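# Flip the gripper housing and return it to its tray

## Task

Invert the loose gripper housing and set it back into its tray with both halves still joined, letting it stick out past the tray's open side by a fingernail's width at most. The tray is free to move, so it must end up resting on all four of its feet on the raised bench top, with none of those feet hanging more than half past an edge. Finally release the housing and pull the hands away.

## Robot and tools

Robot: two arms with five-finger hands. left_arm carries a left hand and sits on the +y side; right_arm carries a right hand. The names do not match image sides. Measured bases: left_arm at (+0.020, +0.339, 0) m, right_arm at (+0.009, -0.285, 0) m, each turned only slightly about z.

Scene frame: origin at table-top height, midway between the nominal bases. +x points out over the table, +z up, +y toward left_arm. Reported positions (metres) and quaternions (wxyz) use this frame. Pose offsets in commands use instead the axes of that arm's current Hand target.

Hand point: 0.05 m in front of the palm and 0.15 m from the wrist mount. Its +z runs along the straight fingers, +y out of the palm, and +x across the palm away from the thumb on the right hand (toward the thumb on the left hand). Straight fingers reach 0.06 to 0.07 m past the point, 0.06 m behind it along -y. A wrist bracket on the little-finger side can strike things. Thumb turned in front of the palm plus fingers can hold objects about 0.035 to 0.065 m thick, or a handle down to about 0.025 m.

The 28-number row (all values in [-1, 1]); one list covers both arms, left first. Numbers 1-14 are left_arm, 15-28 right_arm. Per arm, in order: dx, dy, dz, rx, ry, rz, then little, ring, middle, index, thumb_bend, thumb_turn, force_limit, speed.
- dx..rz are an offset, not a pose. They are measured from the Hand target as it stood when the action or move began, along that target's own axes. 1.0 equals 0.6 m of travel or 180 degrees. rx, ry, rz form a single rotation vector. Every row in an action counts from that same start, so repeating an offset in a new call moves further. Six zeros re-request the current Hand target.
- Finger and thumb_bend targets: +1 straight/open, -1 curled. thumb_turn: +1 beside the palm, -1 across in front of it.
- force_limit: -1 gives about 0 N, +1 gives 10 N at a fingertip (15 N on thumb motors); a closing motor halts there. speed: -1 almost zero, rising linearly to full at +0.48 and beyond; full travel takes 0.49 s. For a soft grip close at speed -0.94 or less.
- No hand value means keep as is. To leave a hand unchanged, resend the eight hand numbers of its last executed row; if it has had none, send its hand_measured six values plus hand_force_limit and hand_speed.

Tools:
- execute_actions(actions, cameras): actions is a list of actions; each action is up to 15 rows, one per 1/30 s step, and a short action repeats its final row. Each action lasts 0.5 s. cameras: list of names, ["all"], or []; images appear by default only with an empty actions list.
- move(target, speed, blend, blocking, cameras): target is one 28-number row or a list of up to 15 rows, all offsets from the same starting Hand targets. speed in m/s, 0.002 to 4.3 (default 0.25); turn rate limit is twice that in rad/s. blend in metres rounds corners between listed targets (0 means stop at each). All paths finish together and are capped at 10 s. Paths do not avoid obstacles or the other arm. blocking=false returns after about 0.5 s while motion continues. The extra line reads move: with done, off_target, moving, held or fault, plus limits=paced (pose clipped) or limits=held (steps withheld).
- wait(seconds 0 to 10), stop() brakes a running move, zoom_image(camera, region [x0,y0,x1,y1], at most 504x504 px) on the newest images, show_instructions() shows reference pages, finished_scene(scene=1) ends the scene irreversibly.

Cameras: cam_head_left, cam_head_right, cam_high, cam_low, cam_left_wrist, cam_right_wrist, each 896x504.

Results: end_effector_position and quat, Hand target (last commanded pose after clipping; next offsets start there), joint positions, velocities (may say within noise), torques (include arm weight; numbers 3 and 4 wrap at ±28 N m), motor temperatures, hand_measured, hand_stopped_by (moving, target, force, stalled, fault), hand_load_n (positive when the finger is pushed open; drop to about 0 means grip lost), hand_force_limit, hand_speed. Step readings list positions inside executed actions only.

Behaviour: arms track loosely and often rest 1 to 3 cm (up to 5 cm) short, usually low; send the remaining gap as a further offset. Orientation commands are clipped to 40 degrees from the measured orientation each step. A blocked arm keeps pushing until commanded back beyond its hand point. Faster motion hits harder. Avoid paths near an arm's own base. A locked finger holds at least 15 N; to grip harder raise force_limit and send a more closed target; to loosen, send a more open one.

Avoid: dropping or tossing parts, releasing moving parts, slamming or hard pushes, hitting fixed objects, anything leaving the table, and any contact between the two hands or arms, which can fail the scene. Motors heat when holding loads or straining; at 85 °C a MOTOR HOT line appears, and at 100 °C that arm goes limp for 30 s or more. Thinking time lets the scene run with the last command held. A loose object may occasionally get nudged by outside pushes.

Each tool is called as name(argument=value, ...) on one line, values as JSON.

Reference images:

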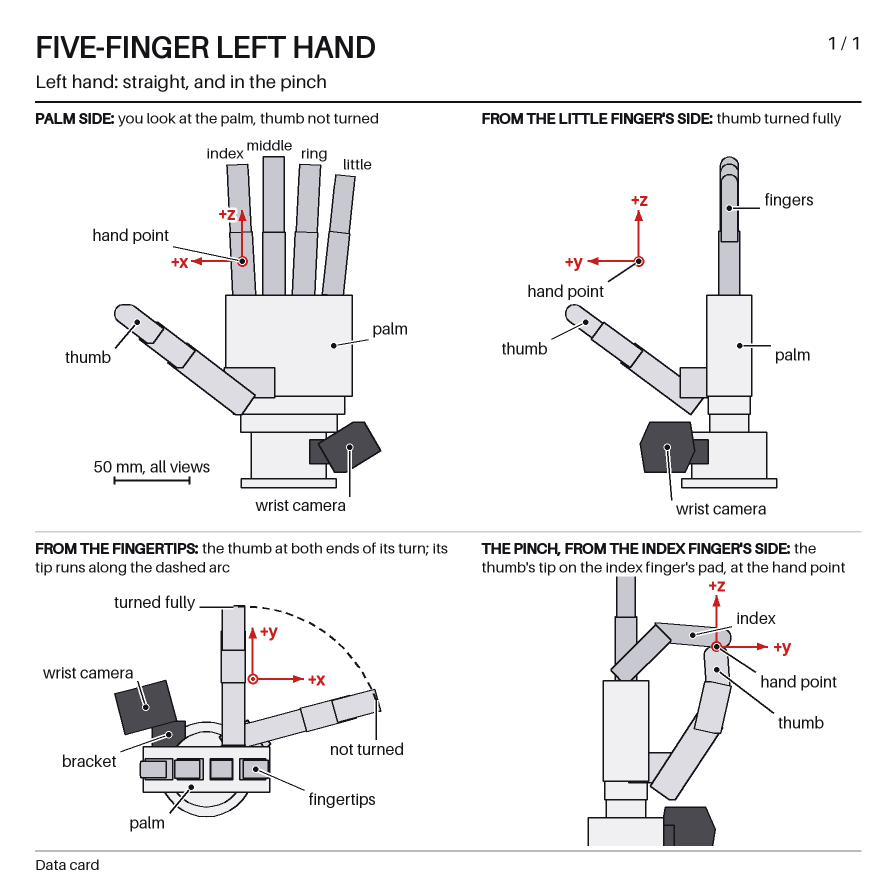

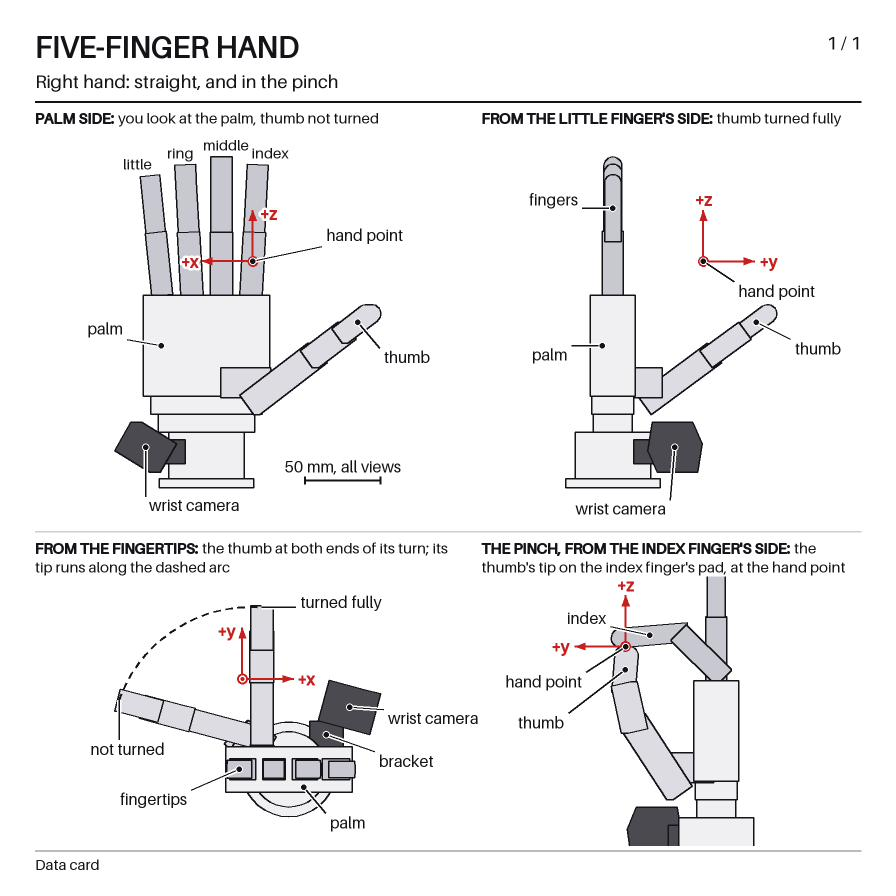

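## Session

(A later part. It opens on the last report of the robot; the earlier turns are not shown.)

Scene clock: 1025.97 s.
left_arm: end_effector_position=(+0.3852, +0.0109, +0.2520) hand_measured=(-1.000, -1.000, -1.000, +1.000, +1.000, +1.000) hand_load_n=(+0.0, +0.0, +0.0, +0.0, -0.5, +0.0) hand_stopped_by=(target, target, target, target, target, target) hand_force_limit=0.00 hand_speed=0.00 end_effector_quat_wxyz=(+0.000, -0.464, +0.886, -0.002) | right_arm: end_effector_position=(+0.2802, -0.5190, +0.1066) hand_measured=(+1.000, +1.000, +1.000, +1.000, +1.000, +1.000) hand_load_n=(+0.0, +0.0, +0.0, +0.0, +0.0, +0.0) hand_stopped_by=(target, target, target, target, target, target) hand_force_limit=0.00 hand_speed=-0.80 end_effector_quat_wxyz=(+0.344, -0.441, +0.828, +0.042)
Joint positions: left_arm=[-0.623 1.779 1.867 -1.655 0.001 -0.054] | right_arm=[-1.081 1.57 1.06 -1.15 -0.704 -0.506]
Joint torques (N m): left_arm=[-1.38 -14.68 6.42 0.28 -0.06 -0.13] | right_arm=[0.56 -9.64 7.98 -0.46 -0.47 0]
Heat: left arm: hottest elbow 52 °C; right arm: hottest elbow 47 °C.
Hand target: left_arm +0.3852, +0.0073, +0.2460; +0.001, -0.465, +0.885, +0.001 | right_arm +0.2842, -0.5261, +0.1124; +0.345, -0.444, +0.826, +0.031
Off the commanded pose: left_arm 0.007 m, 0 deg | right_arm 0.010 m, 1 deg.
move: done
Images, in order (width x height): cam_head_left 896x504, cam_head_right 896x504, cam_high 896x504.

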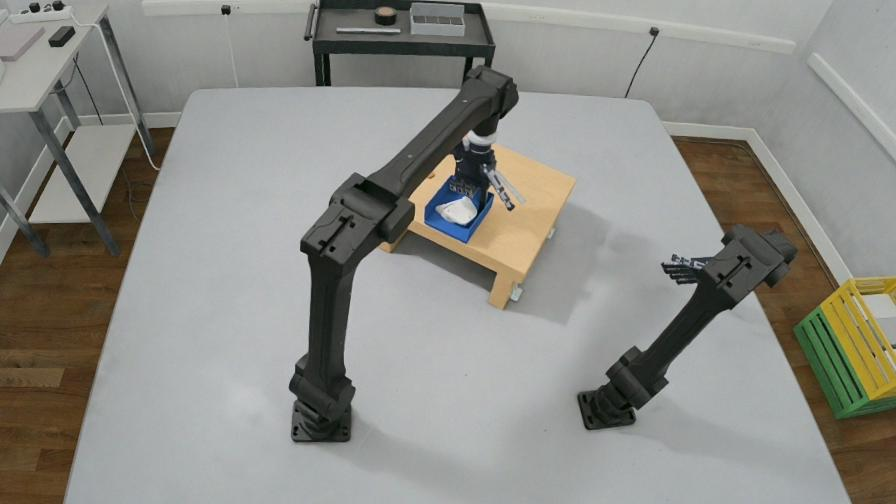

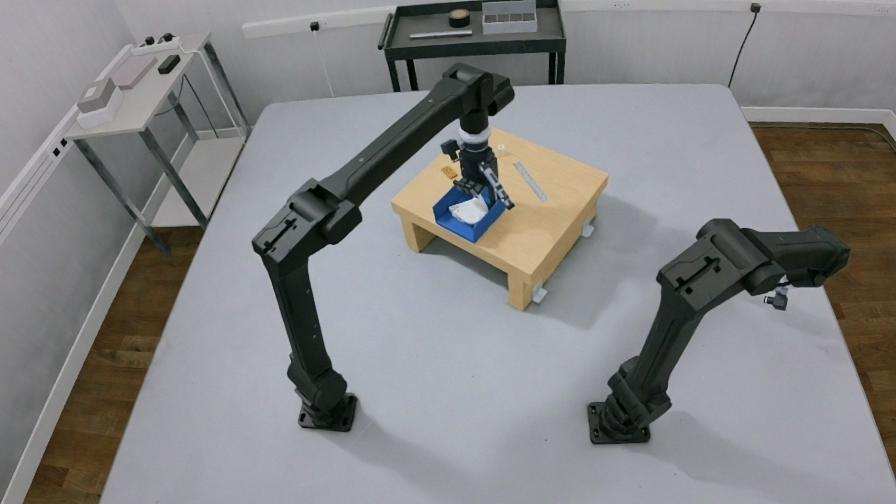

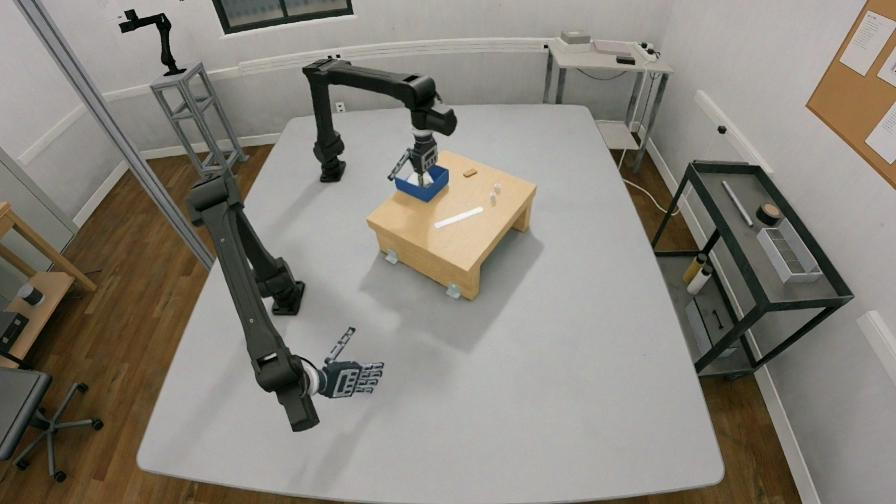

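move(target=[[0,-0.005,-0.17,0,0,0,-1,-1,-1,1,1,1,0,0,0,0,0,0,0,0,1,1,1,1,1,1,0,-0.8],[-0.1,0.25,-0.17,0,0,0,-1,-1,-1,1,1,1,0,0,0,0,0,0,0,0,1,1,1,1,1,1,0,-0.8]], speed=0.12, cameras=["all"])

zoom_image(camera="cam_head_left", region=[425, 180, 495, 235])

zoom_image(camera="cam_high", region=[380, 140, 460, 210])

zoom_image(camera="cam_head_right", region=[430, 170, 510, 240])

Scene clock: 1051.20 s.
left_arm: end_effector_position=(+0.2979, +0.1373, +0.3489) hand_measured=(-1.000, -1.000, -1.000, +1.000, +1.000, +1.000) hand_load_n=(+0.0, +0.0, +0.0, +0.0, +0.0, +0.0) hand_stopped_by=(target, target, target, target, target, target) hand_force_limit=0.00 hand_speed=0.00 end_effector_quat_wxyz=(+0.035, -0.468, +0.880, -0.069) | right_arm: end_effector_position=(+0.2802, -0.5190, +0.1066) hand_measured=(+1.000, +1.000, +1.000, +1.000, +1.000, +1.000) hand_load_n=(+0.5, +0.0, +0.0, +0.0, +0.0, +0.0) hand_stopped_by=(target, target, target, target, target, target) hand_force_limit=0.00 hand_speed=-0.80 end_effector_quat_wxyz=(+0.344, -0.441, +0.828, +0.042)
Joint positions: left_arm=[-0.5 1.325 1.613 -1.705 0.012 0.053] | right_arm=[-1.081 1.57 1.06 -1.15 -0.704 -0.506]
Joint torques (N m): left_arm=[-0.56 -8.41 6.15 0.02 0.01 0.08] | right_arm=[0.56 -9.64 7.98 -0.46 -0.47 0]
Motor temperatures (°C): left_arm=[35 40 50 34 39 32] | right_arm=[38 39 47 35 35 33]
Heat: left arm: hottest elbow 50 °C; right arm: hottest elbow 47 °C.
Hand target: left_arm +0.2955, +0.1416, +0.3481; +0.001, -0.465, +0.885, +0.001 | right_arm +0.2842, -0.5261, +0.1124; +0.345, -0.444, +0.826, +0.031
Off the commanded pose: left_arm 0.005 m, 9 deg | right_arm 0.010 m, 1 deg.
joint sent to its limit (left arm) — joint 4 (wrist pitch), lower limit. The joint targets are off in orientation, not in position.
move: off_target (left_arm)
camera_calibration:
cam_left_wrist: T_world_to_cam=[[0.617023, -0.777175, 0.123621, -0.115167], [-0.72904, -0.50538, 0.461618, 0.124579], [-0.296283, -0.374954, -0.878423, 0.560071], [0, 0, 0, 1]] pos_world=[0.327823, 0.183456, 0.448708]

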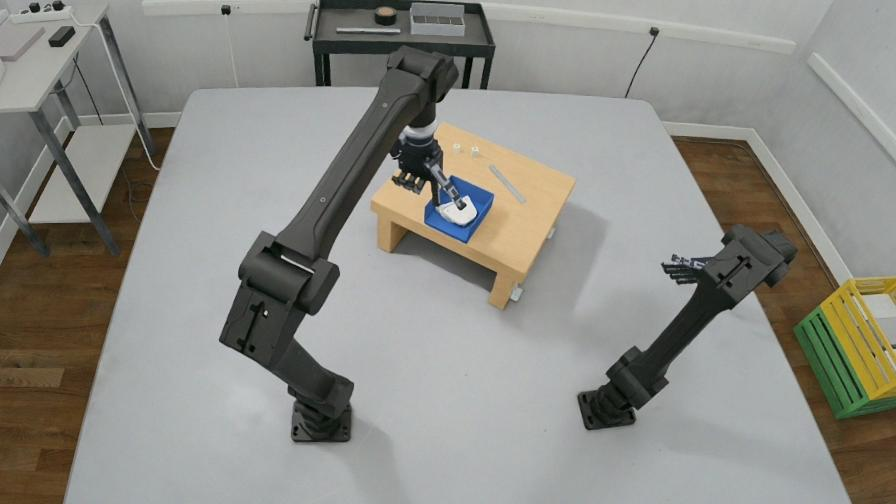

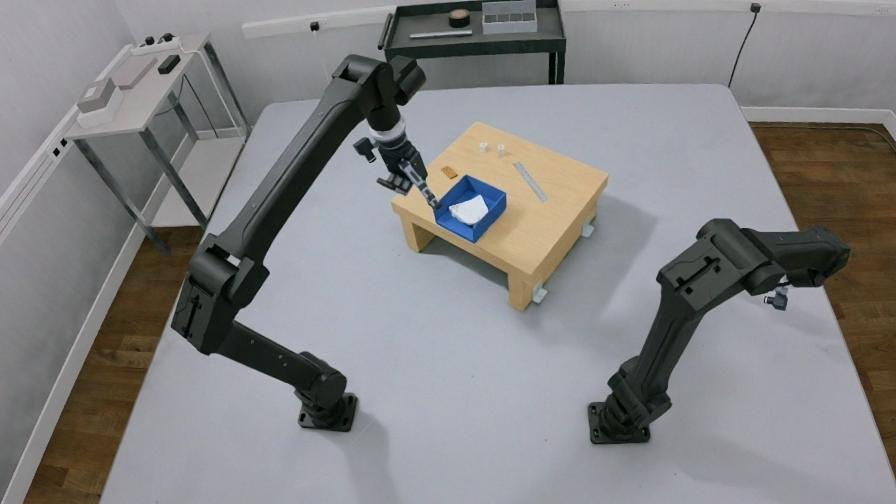

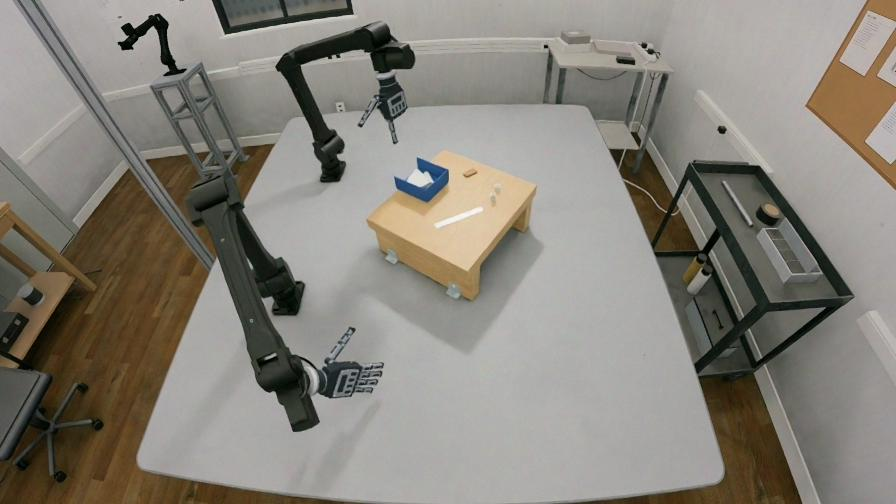

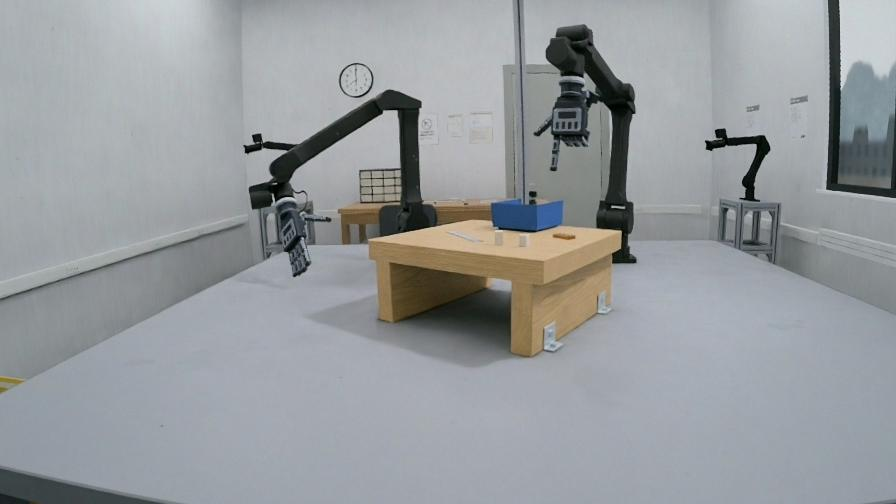

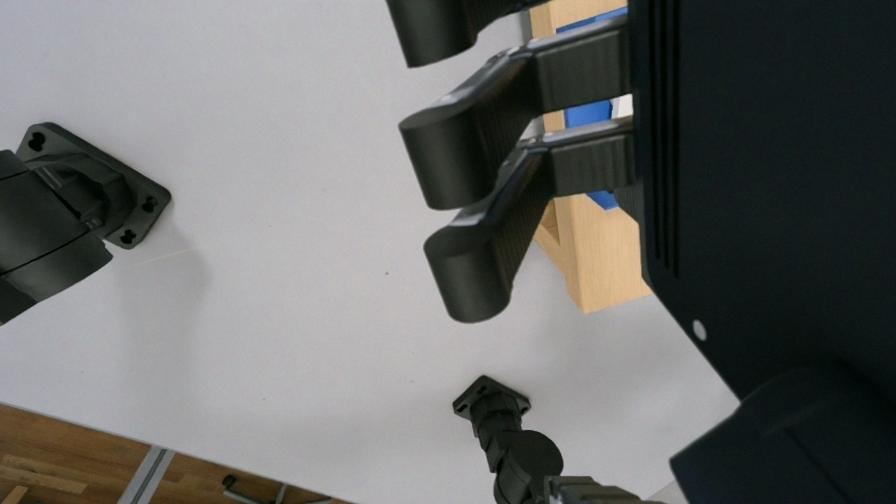

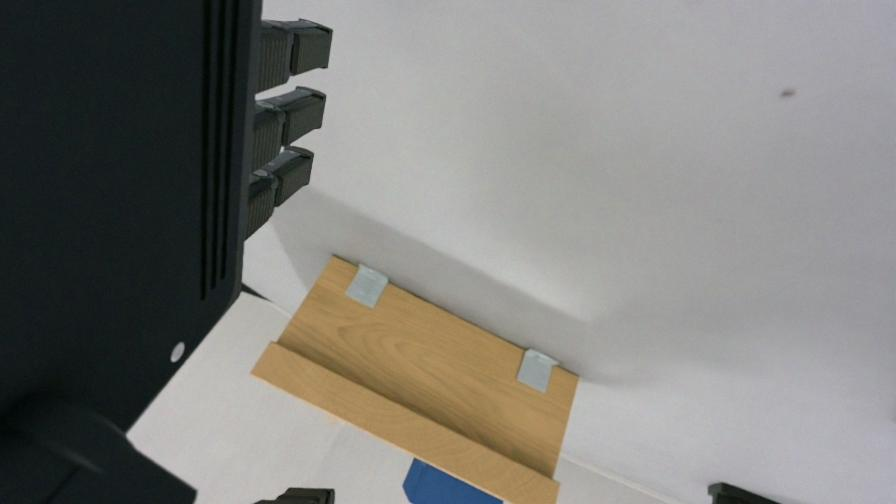

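Scaled by 7.200 from the camera's 896x504 image, which has a finer 1280x720 frame.

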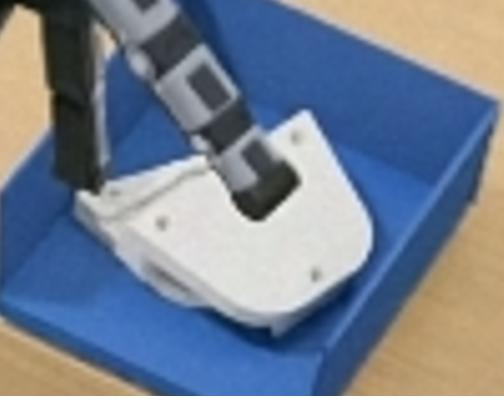

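Scaled by 6.300 from the camera's 896x504 image, which has a finer 1280x720 frame.

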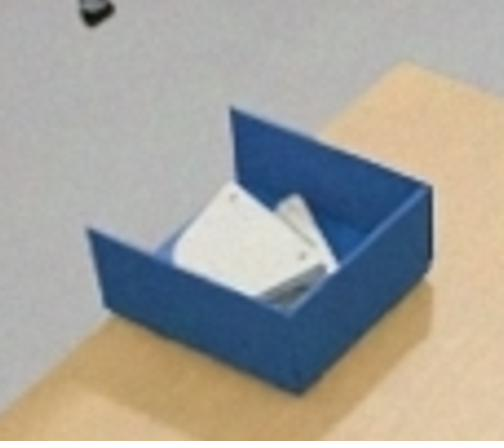

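Scaled by 6.300 from the camera's 896x504 image, which has a finer 1280x720 frame.

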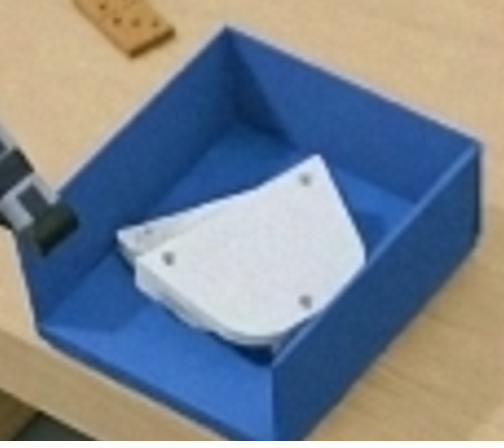

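move(target=[[0.0927,-0.1495,0.0467,0,0,0,-1,-1,-1,1,1,1,0,0,0,0,0,0,0,0,1,1,1,1,1,1,0,-0.8],[0.0927,-0.1495,0.178,0,0,0,-1,-1,-1,1,1,1,0,0,0,0,0,0,0,0,1,1,1,1,1,1,0,-0.8]], speed=[0.2,0.1], cameras=["cam_head_left","cam_head_right","cam_high"])

zoom_image(camera="cam_head_left", region=[420, 150, 520, 250])

zoom_image(camera="cam_head_right", region=[420, 150, 520, 250])

zoom_image(camera="cam_high", region=[380, 120, 470, 210])

Scene clock: 1268.33 s.
left_arm: end_effector_position=(+0.3367, +0.0485, +0.2481) hand_measured=(-1.000, -1.000, -1.000, +1.000, +1.000, +1.000) hand_load_n=(+0.0, +0.0, +0.0, -1.5, +0.0, +0.0) hand_stopped_by=(target, target, target, target, target, target) hand_force_limit=0.00 hand_speed=0.00 end_effector_quat_wxyz=(+0.000, -0.462, +0.887, -0.002) | right_arm: end_effector_position=(+0.2802, -0.5190, +0.1066) hand_measured=(+1.000, +1.000, +1.000, +1.000, +1.000, +1.000) hand_load_n=(+0.0, +0.0, +0.0, +0.0, +0.0, +0.0) hand_stopped_by=(target, target, target, target, target, target) hand_force_limit=0.00 hand_speed=-0.80 end_effector_quat_wxyz=(+0.344, -0.441, +0.828, +0.042)
Joint positions: left_arm=[-0.623 1.609 1.635 -1.594 0.001 -0.052] | right_arm=[-1.081 1.57 1.06 -1.15 -0.704 -0.506]
Joint torques (N m): left_arm=[-1.26 -11.81 6.48 0.49 -0.07 -0.15] | right_arm=[0.56 -9.58 7.97 -0.47 -0.47 0]
Heat: left arm: hottest elbow 48 °C; right arm: hottest elbow 47 °C.
Hand target: left_arm +0.3380, +0.0452, +0.2412; +0.001, -0.466, +0.885, +0.001 | right_arm +0.2842, -0.5261, +0.1124; +0.345, -0.444, +0.826, +0.031
Off the commanded pose: left_arm 0.008 m, 1 deg | right_arm 0.010 m, 1 deg.
move: done
Images, in order (width x height): cam_head_left 896x504, cam_head_right 896x504, cam_high 896x504.

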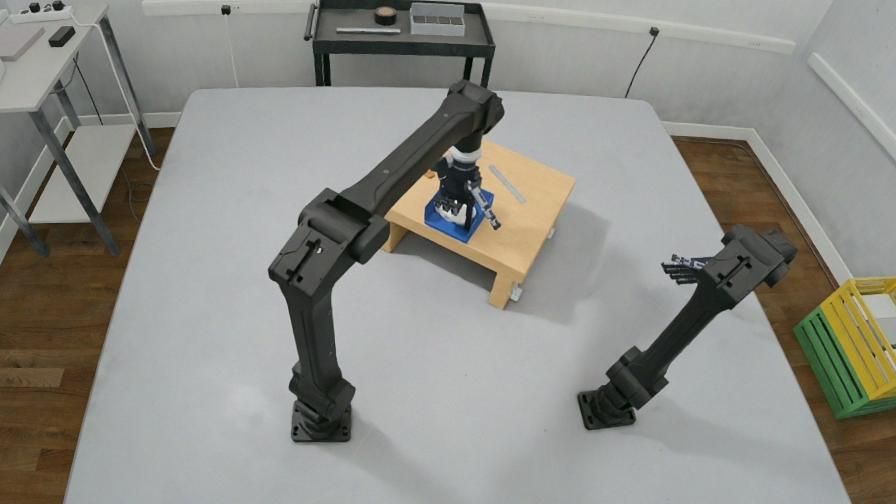

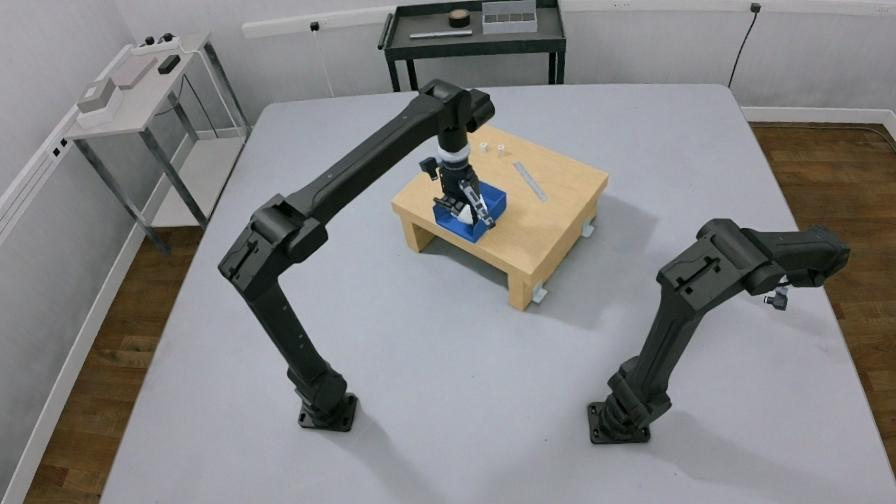

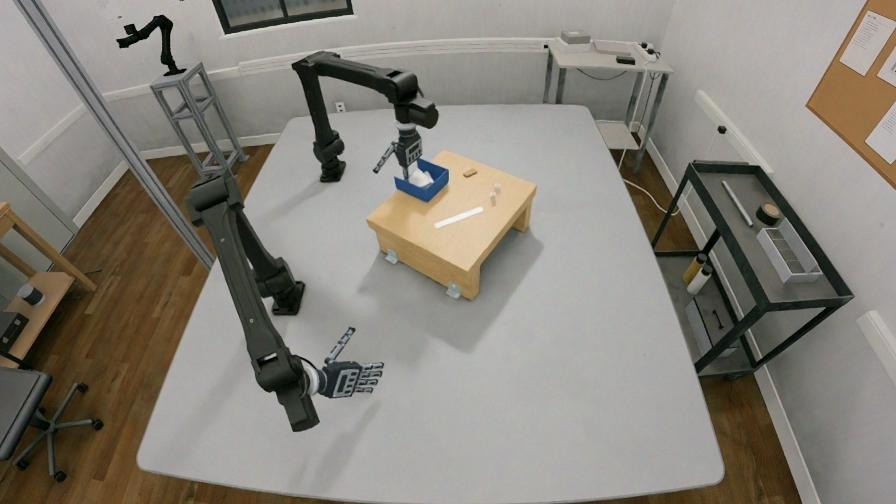

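Scaled by 5.040 from the camera's 896x504 image, which has a finer 1280x720 frame.

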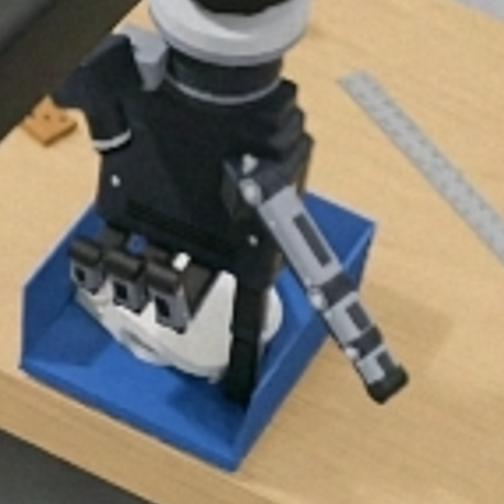

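Scaled by 5.040 from the camera's 896x504 image, which has a finer 1280x720 frame.

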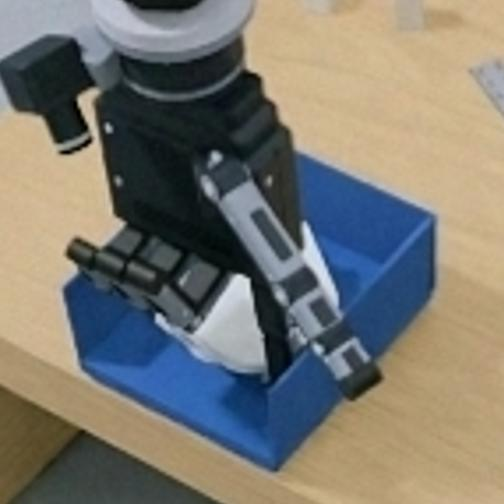

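Scaled by 5.600 from the camera's 896x504 image, which has a finer 1280x720 frame.

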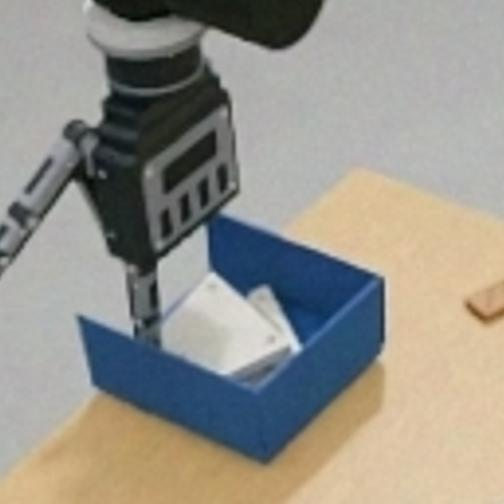

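move(target=[[-0.045,0,0.003,0,0,0,-1,-1,-1,1,1,1,0,0,0,0,0,0,0,0,1,1,1,1,1,1,0,-0.8]], speed=0.05, cameras=["cam_head_left","cam_head_right","cam_high"])

zoom_image(camera="cam_head_left", region=[420, 150, 520, 250])

zoom_image(camera="cam_head_right", region=[420, 150, 520, 250])

zoom_image(camera="cam_high", region=[380, 120, 470, 210])

Scene clock: 1277.83 s.
left_arm: end_effector_position=(+0.3489, +0.0615, +0.2479) hand_measured=(-1.000, -1.000, -1.000, +1.000, +1.000, +1.000) hand_load_n=(+0.5, +0.0, +0.0, -0.5, -0.5, +0.0) hand_stopped_by=(target, target, target, target, target, target) hand_force_limit=0.00 hand_speed=0.00 end_effector_quat_wxyz=(+0.000, -0.466, +0.885, -0.006) | right_arm: end_effector_position=(+0.2802, -0.5190, +0.1066) hand_measured=(+1.000, +1.000, +1.000, +1.000, +1.000, +1.000) hand_load_n=(+0.0, +0.0, +0.0, +0.0, +0.0, +0.0) hand_stopped_by=(target, target, target, target, target, target) hand_force_limit=0.00 hand_speed=-0.80 end_effector_quat_wxyz=(+0.344, -0.441, +0.828, +0.042)
Joint positions: left_arm=[-0.584 1.609 1.635 -1.587 0.006 -0.02] | right_arm=[-1.081 1.57 1.06 -1.15 -0.704 -0.506]
Joint torques (N m): left_arm=[-0.15 -11.87 5.86 0.4 -0.25 0.08] | right_arm=[0.56 -9.64 7.98 -0.46 -0.47 0]
Heat: left arm: hottest elbow 49 °C; right arm: hottest elbow 47 °C.
Hand target: left_arm +0.3534, +0.0673, +0.2395; +0.001, -0.465, +0.885, +0.001 | right_arm +0.2842, -0.5261, +0.1124; +0.345, -0.444, +0.826, +0.031
Off the commanded pose: left_arm 0.011 m, 1 deg | right_arm 0.010 m, 1 deg.
move: off_target (left_arm)
Images, in order (width x height): cam_head_left 896x504, cam_head_right 896x504, cam_high 896x504.

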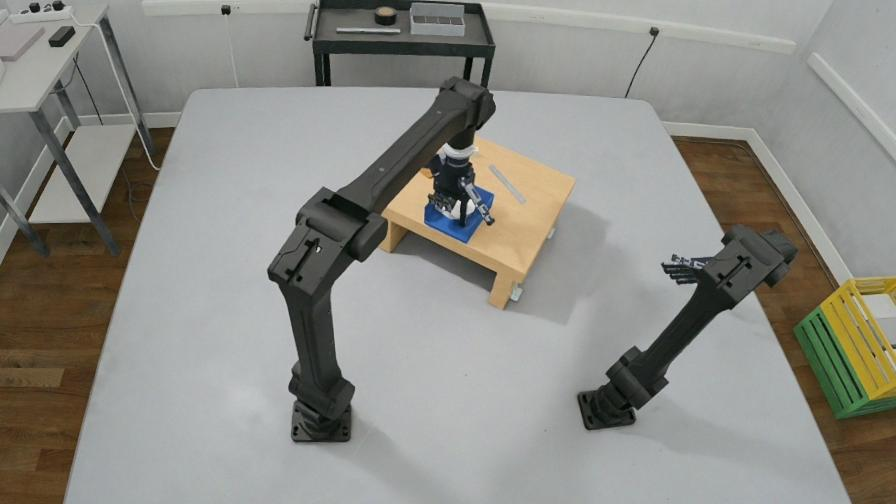

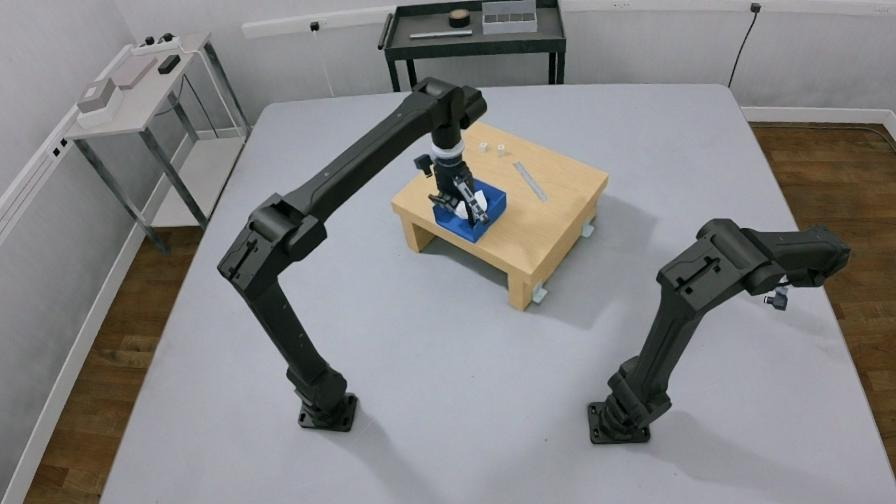

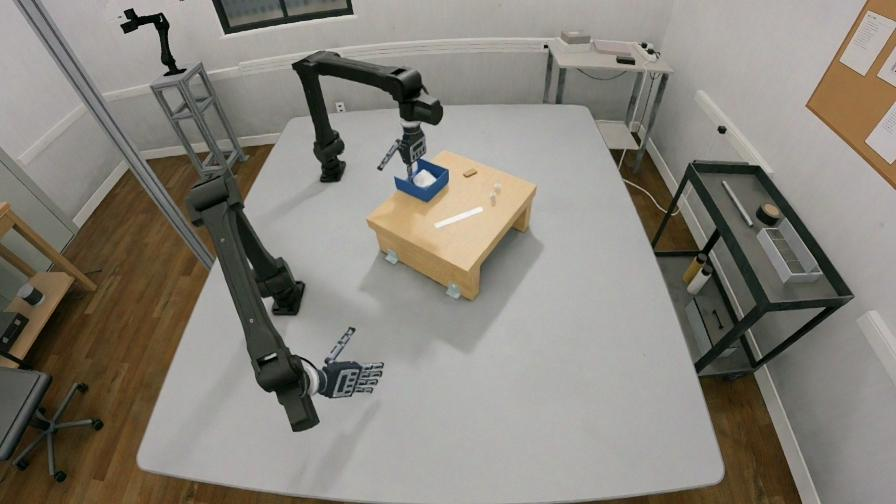

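Scaled by 5.040 from the camera's 896x504 image, which has a finer 1280x720 frame.

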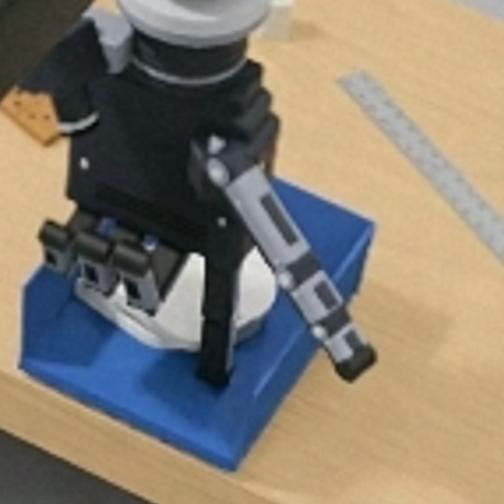

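Scaled by 5.040 from the camera's 896x504 image, which has a finer 1280x720 frame.

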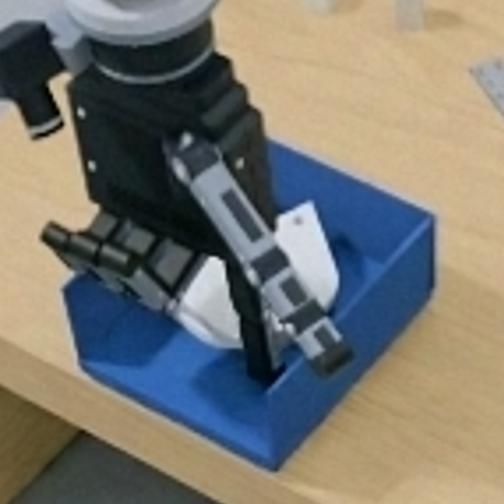

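Scaled by 5.600 from the camera's 896x504 image, which has a finer 1280x720 frame.

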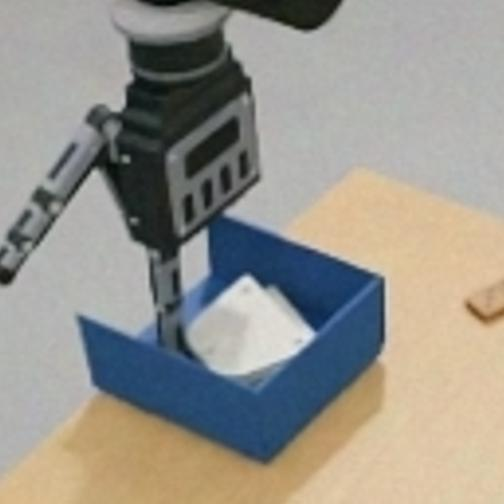

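move(target=[[-0.035,0,0.003,0,0,0,-1,-1,-1,1,1,1,0,0,0,0,0,0,0,0,1,1,1,1,1,1,0,-0.8]], speed=0.05, cameras=["cam_head_left","cam_head_right","cam_high"])

zoom_image(camera="cam_head_left", region=[420, 150, 520, 250])

zoom_image(camera="cam_head_right", region=[420, 150, 520, 250])

zoom_image(camera="cam_high", region=[380, 120, 470, 210])

Scene clock: 1286.60 s.
left_arm: end_effector_position=(+0.3584, +0.0756, +0.2474) hand_measured=(-1.000, -1.000, -1.000, +1.000, +1.000, +1.000) hand_load_n=(+0.0, +0.0, +0.0, -0.5, -0.5, +0.5) hand_stopped_by=(target, target, target, target, target, target) hand_force_limit=0.00 hand_speed=0.00 end_effector_quat_wxyz=(-0.002, -0.462, +0.887, -0.007) | right_arm: end_effector_position=(+0.2802, -0.5190, +0.1066) hand_measured=(+1.000, +1.000, +1.000, +1.000, +1.000, +1.000) hand_load_n=(+0.0, +0.0, +0.0, +0.5, +0.0, +0.0) hand_stopped_by=(target, target, target, target, target, target) hand_force_limit=0.00 hand_speed=-0.80 end_effector_quat_wxyz=(+0.344, -0.441, +0.828, +0.042)
Joint positions: left_arm=[-0.548 1.609 1.633 -1.586 0.01 0.023] | right_arm=[-1.081 1.57 1.06 -1.15 -0.704 -0.506]
Joint torques (N m): left_arm=[0.44 -11.87 5.74 0.5 -0.41 0.09] | right_arm=[0.56 -9.64 7.98 -0.46 -0.47 0]
Heat: left arm: hottest elbow 48 °C; right arm: hottest elbow 47 °C.
Hand target: left_arm +0.3651, +0.0846, +0.2377; +0.001, -0.465, +0.885, +0.001 | right_arm +0.2842, -0.5261, +0.1124; +0.345, -0.444, +0.826, +0.031
Off the commanded pose: left_arm 0.015 m, 1 deg | right_arm 0.010 m, 1 deg.
move: off_target (left_arm)
Images, in order (width x height): cam_head_left 896x504, cam_head_right 896x504, cam_high 896x504.

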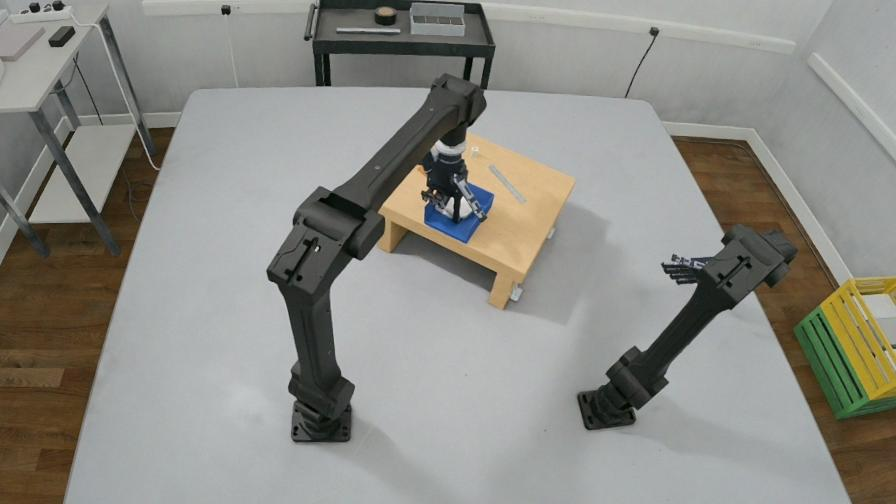

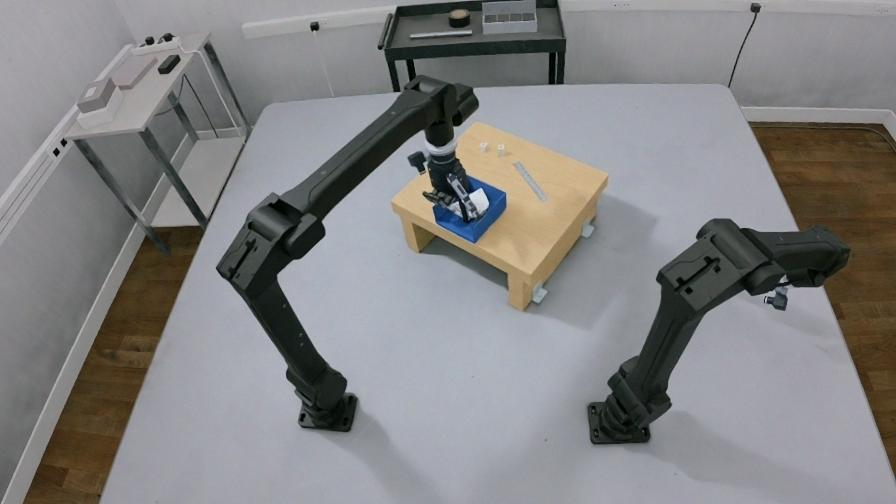

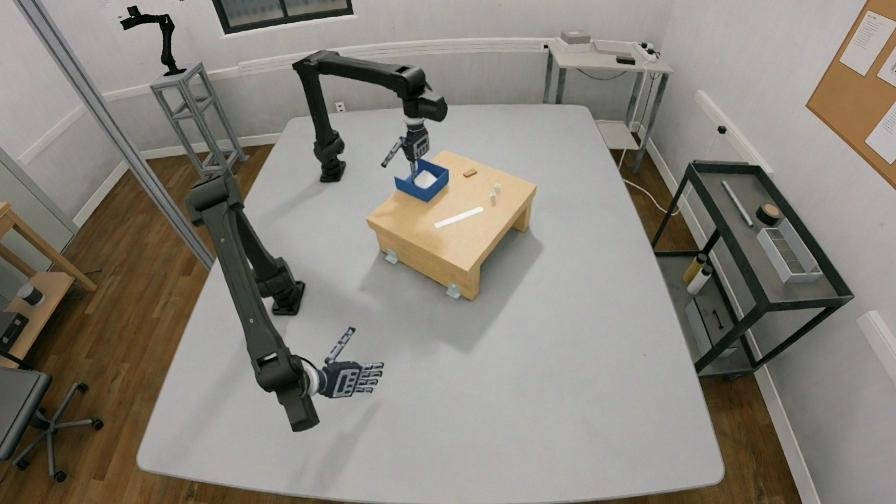

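Scaled by 5.040 from the camera's 896x504 image, which has a finer 1280x720 frame.

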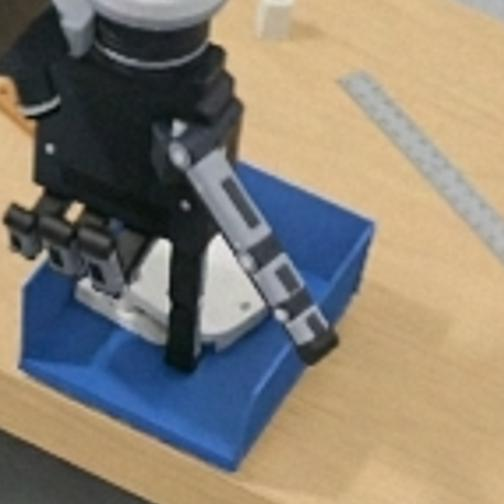

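Scaled by 5.040 from the camera's 896x504 image, which has a finer 1280x720 frame.

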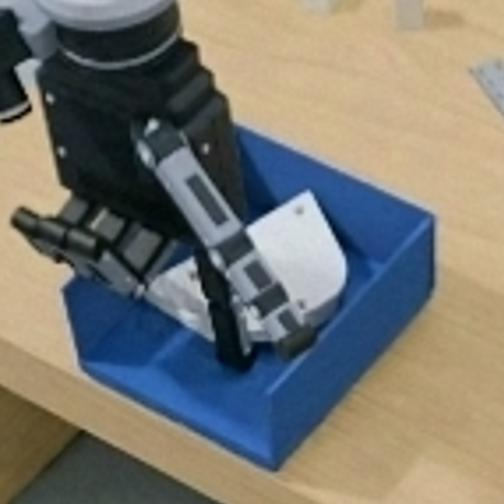

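Scaled by 5.600 from the camera's 896x504 image, which has a finer 1280x720 frame.

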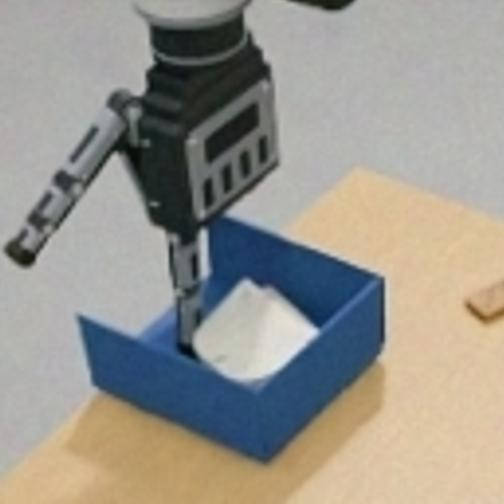

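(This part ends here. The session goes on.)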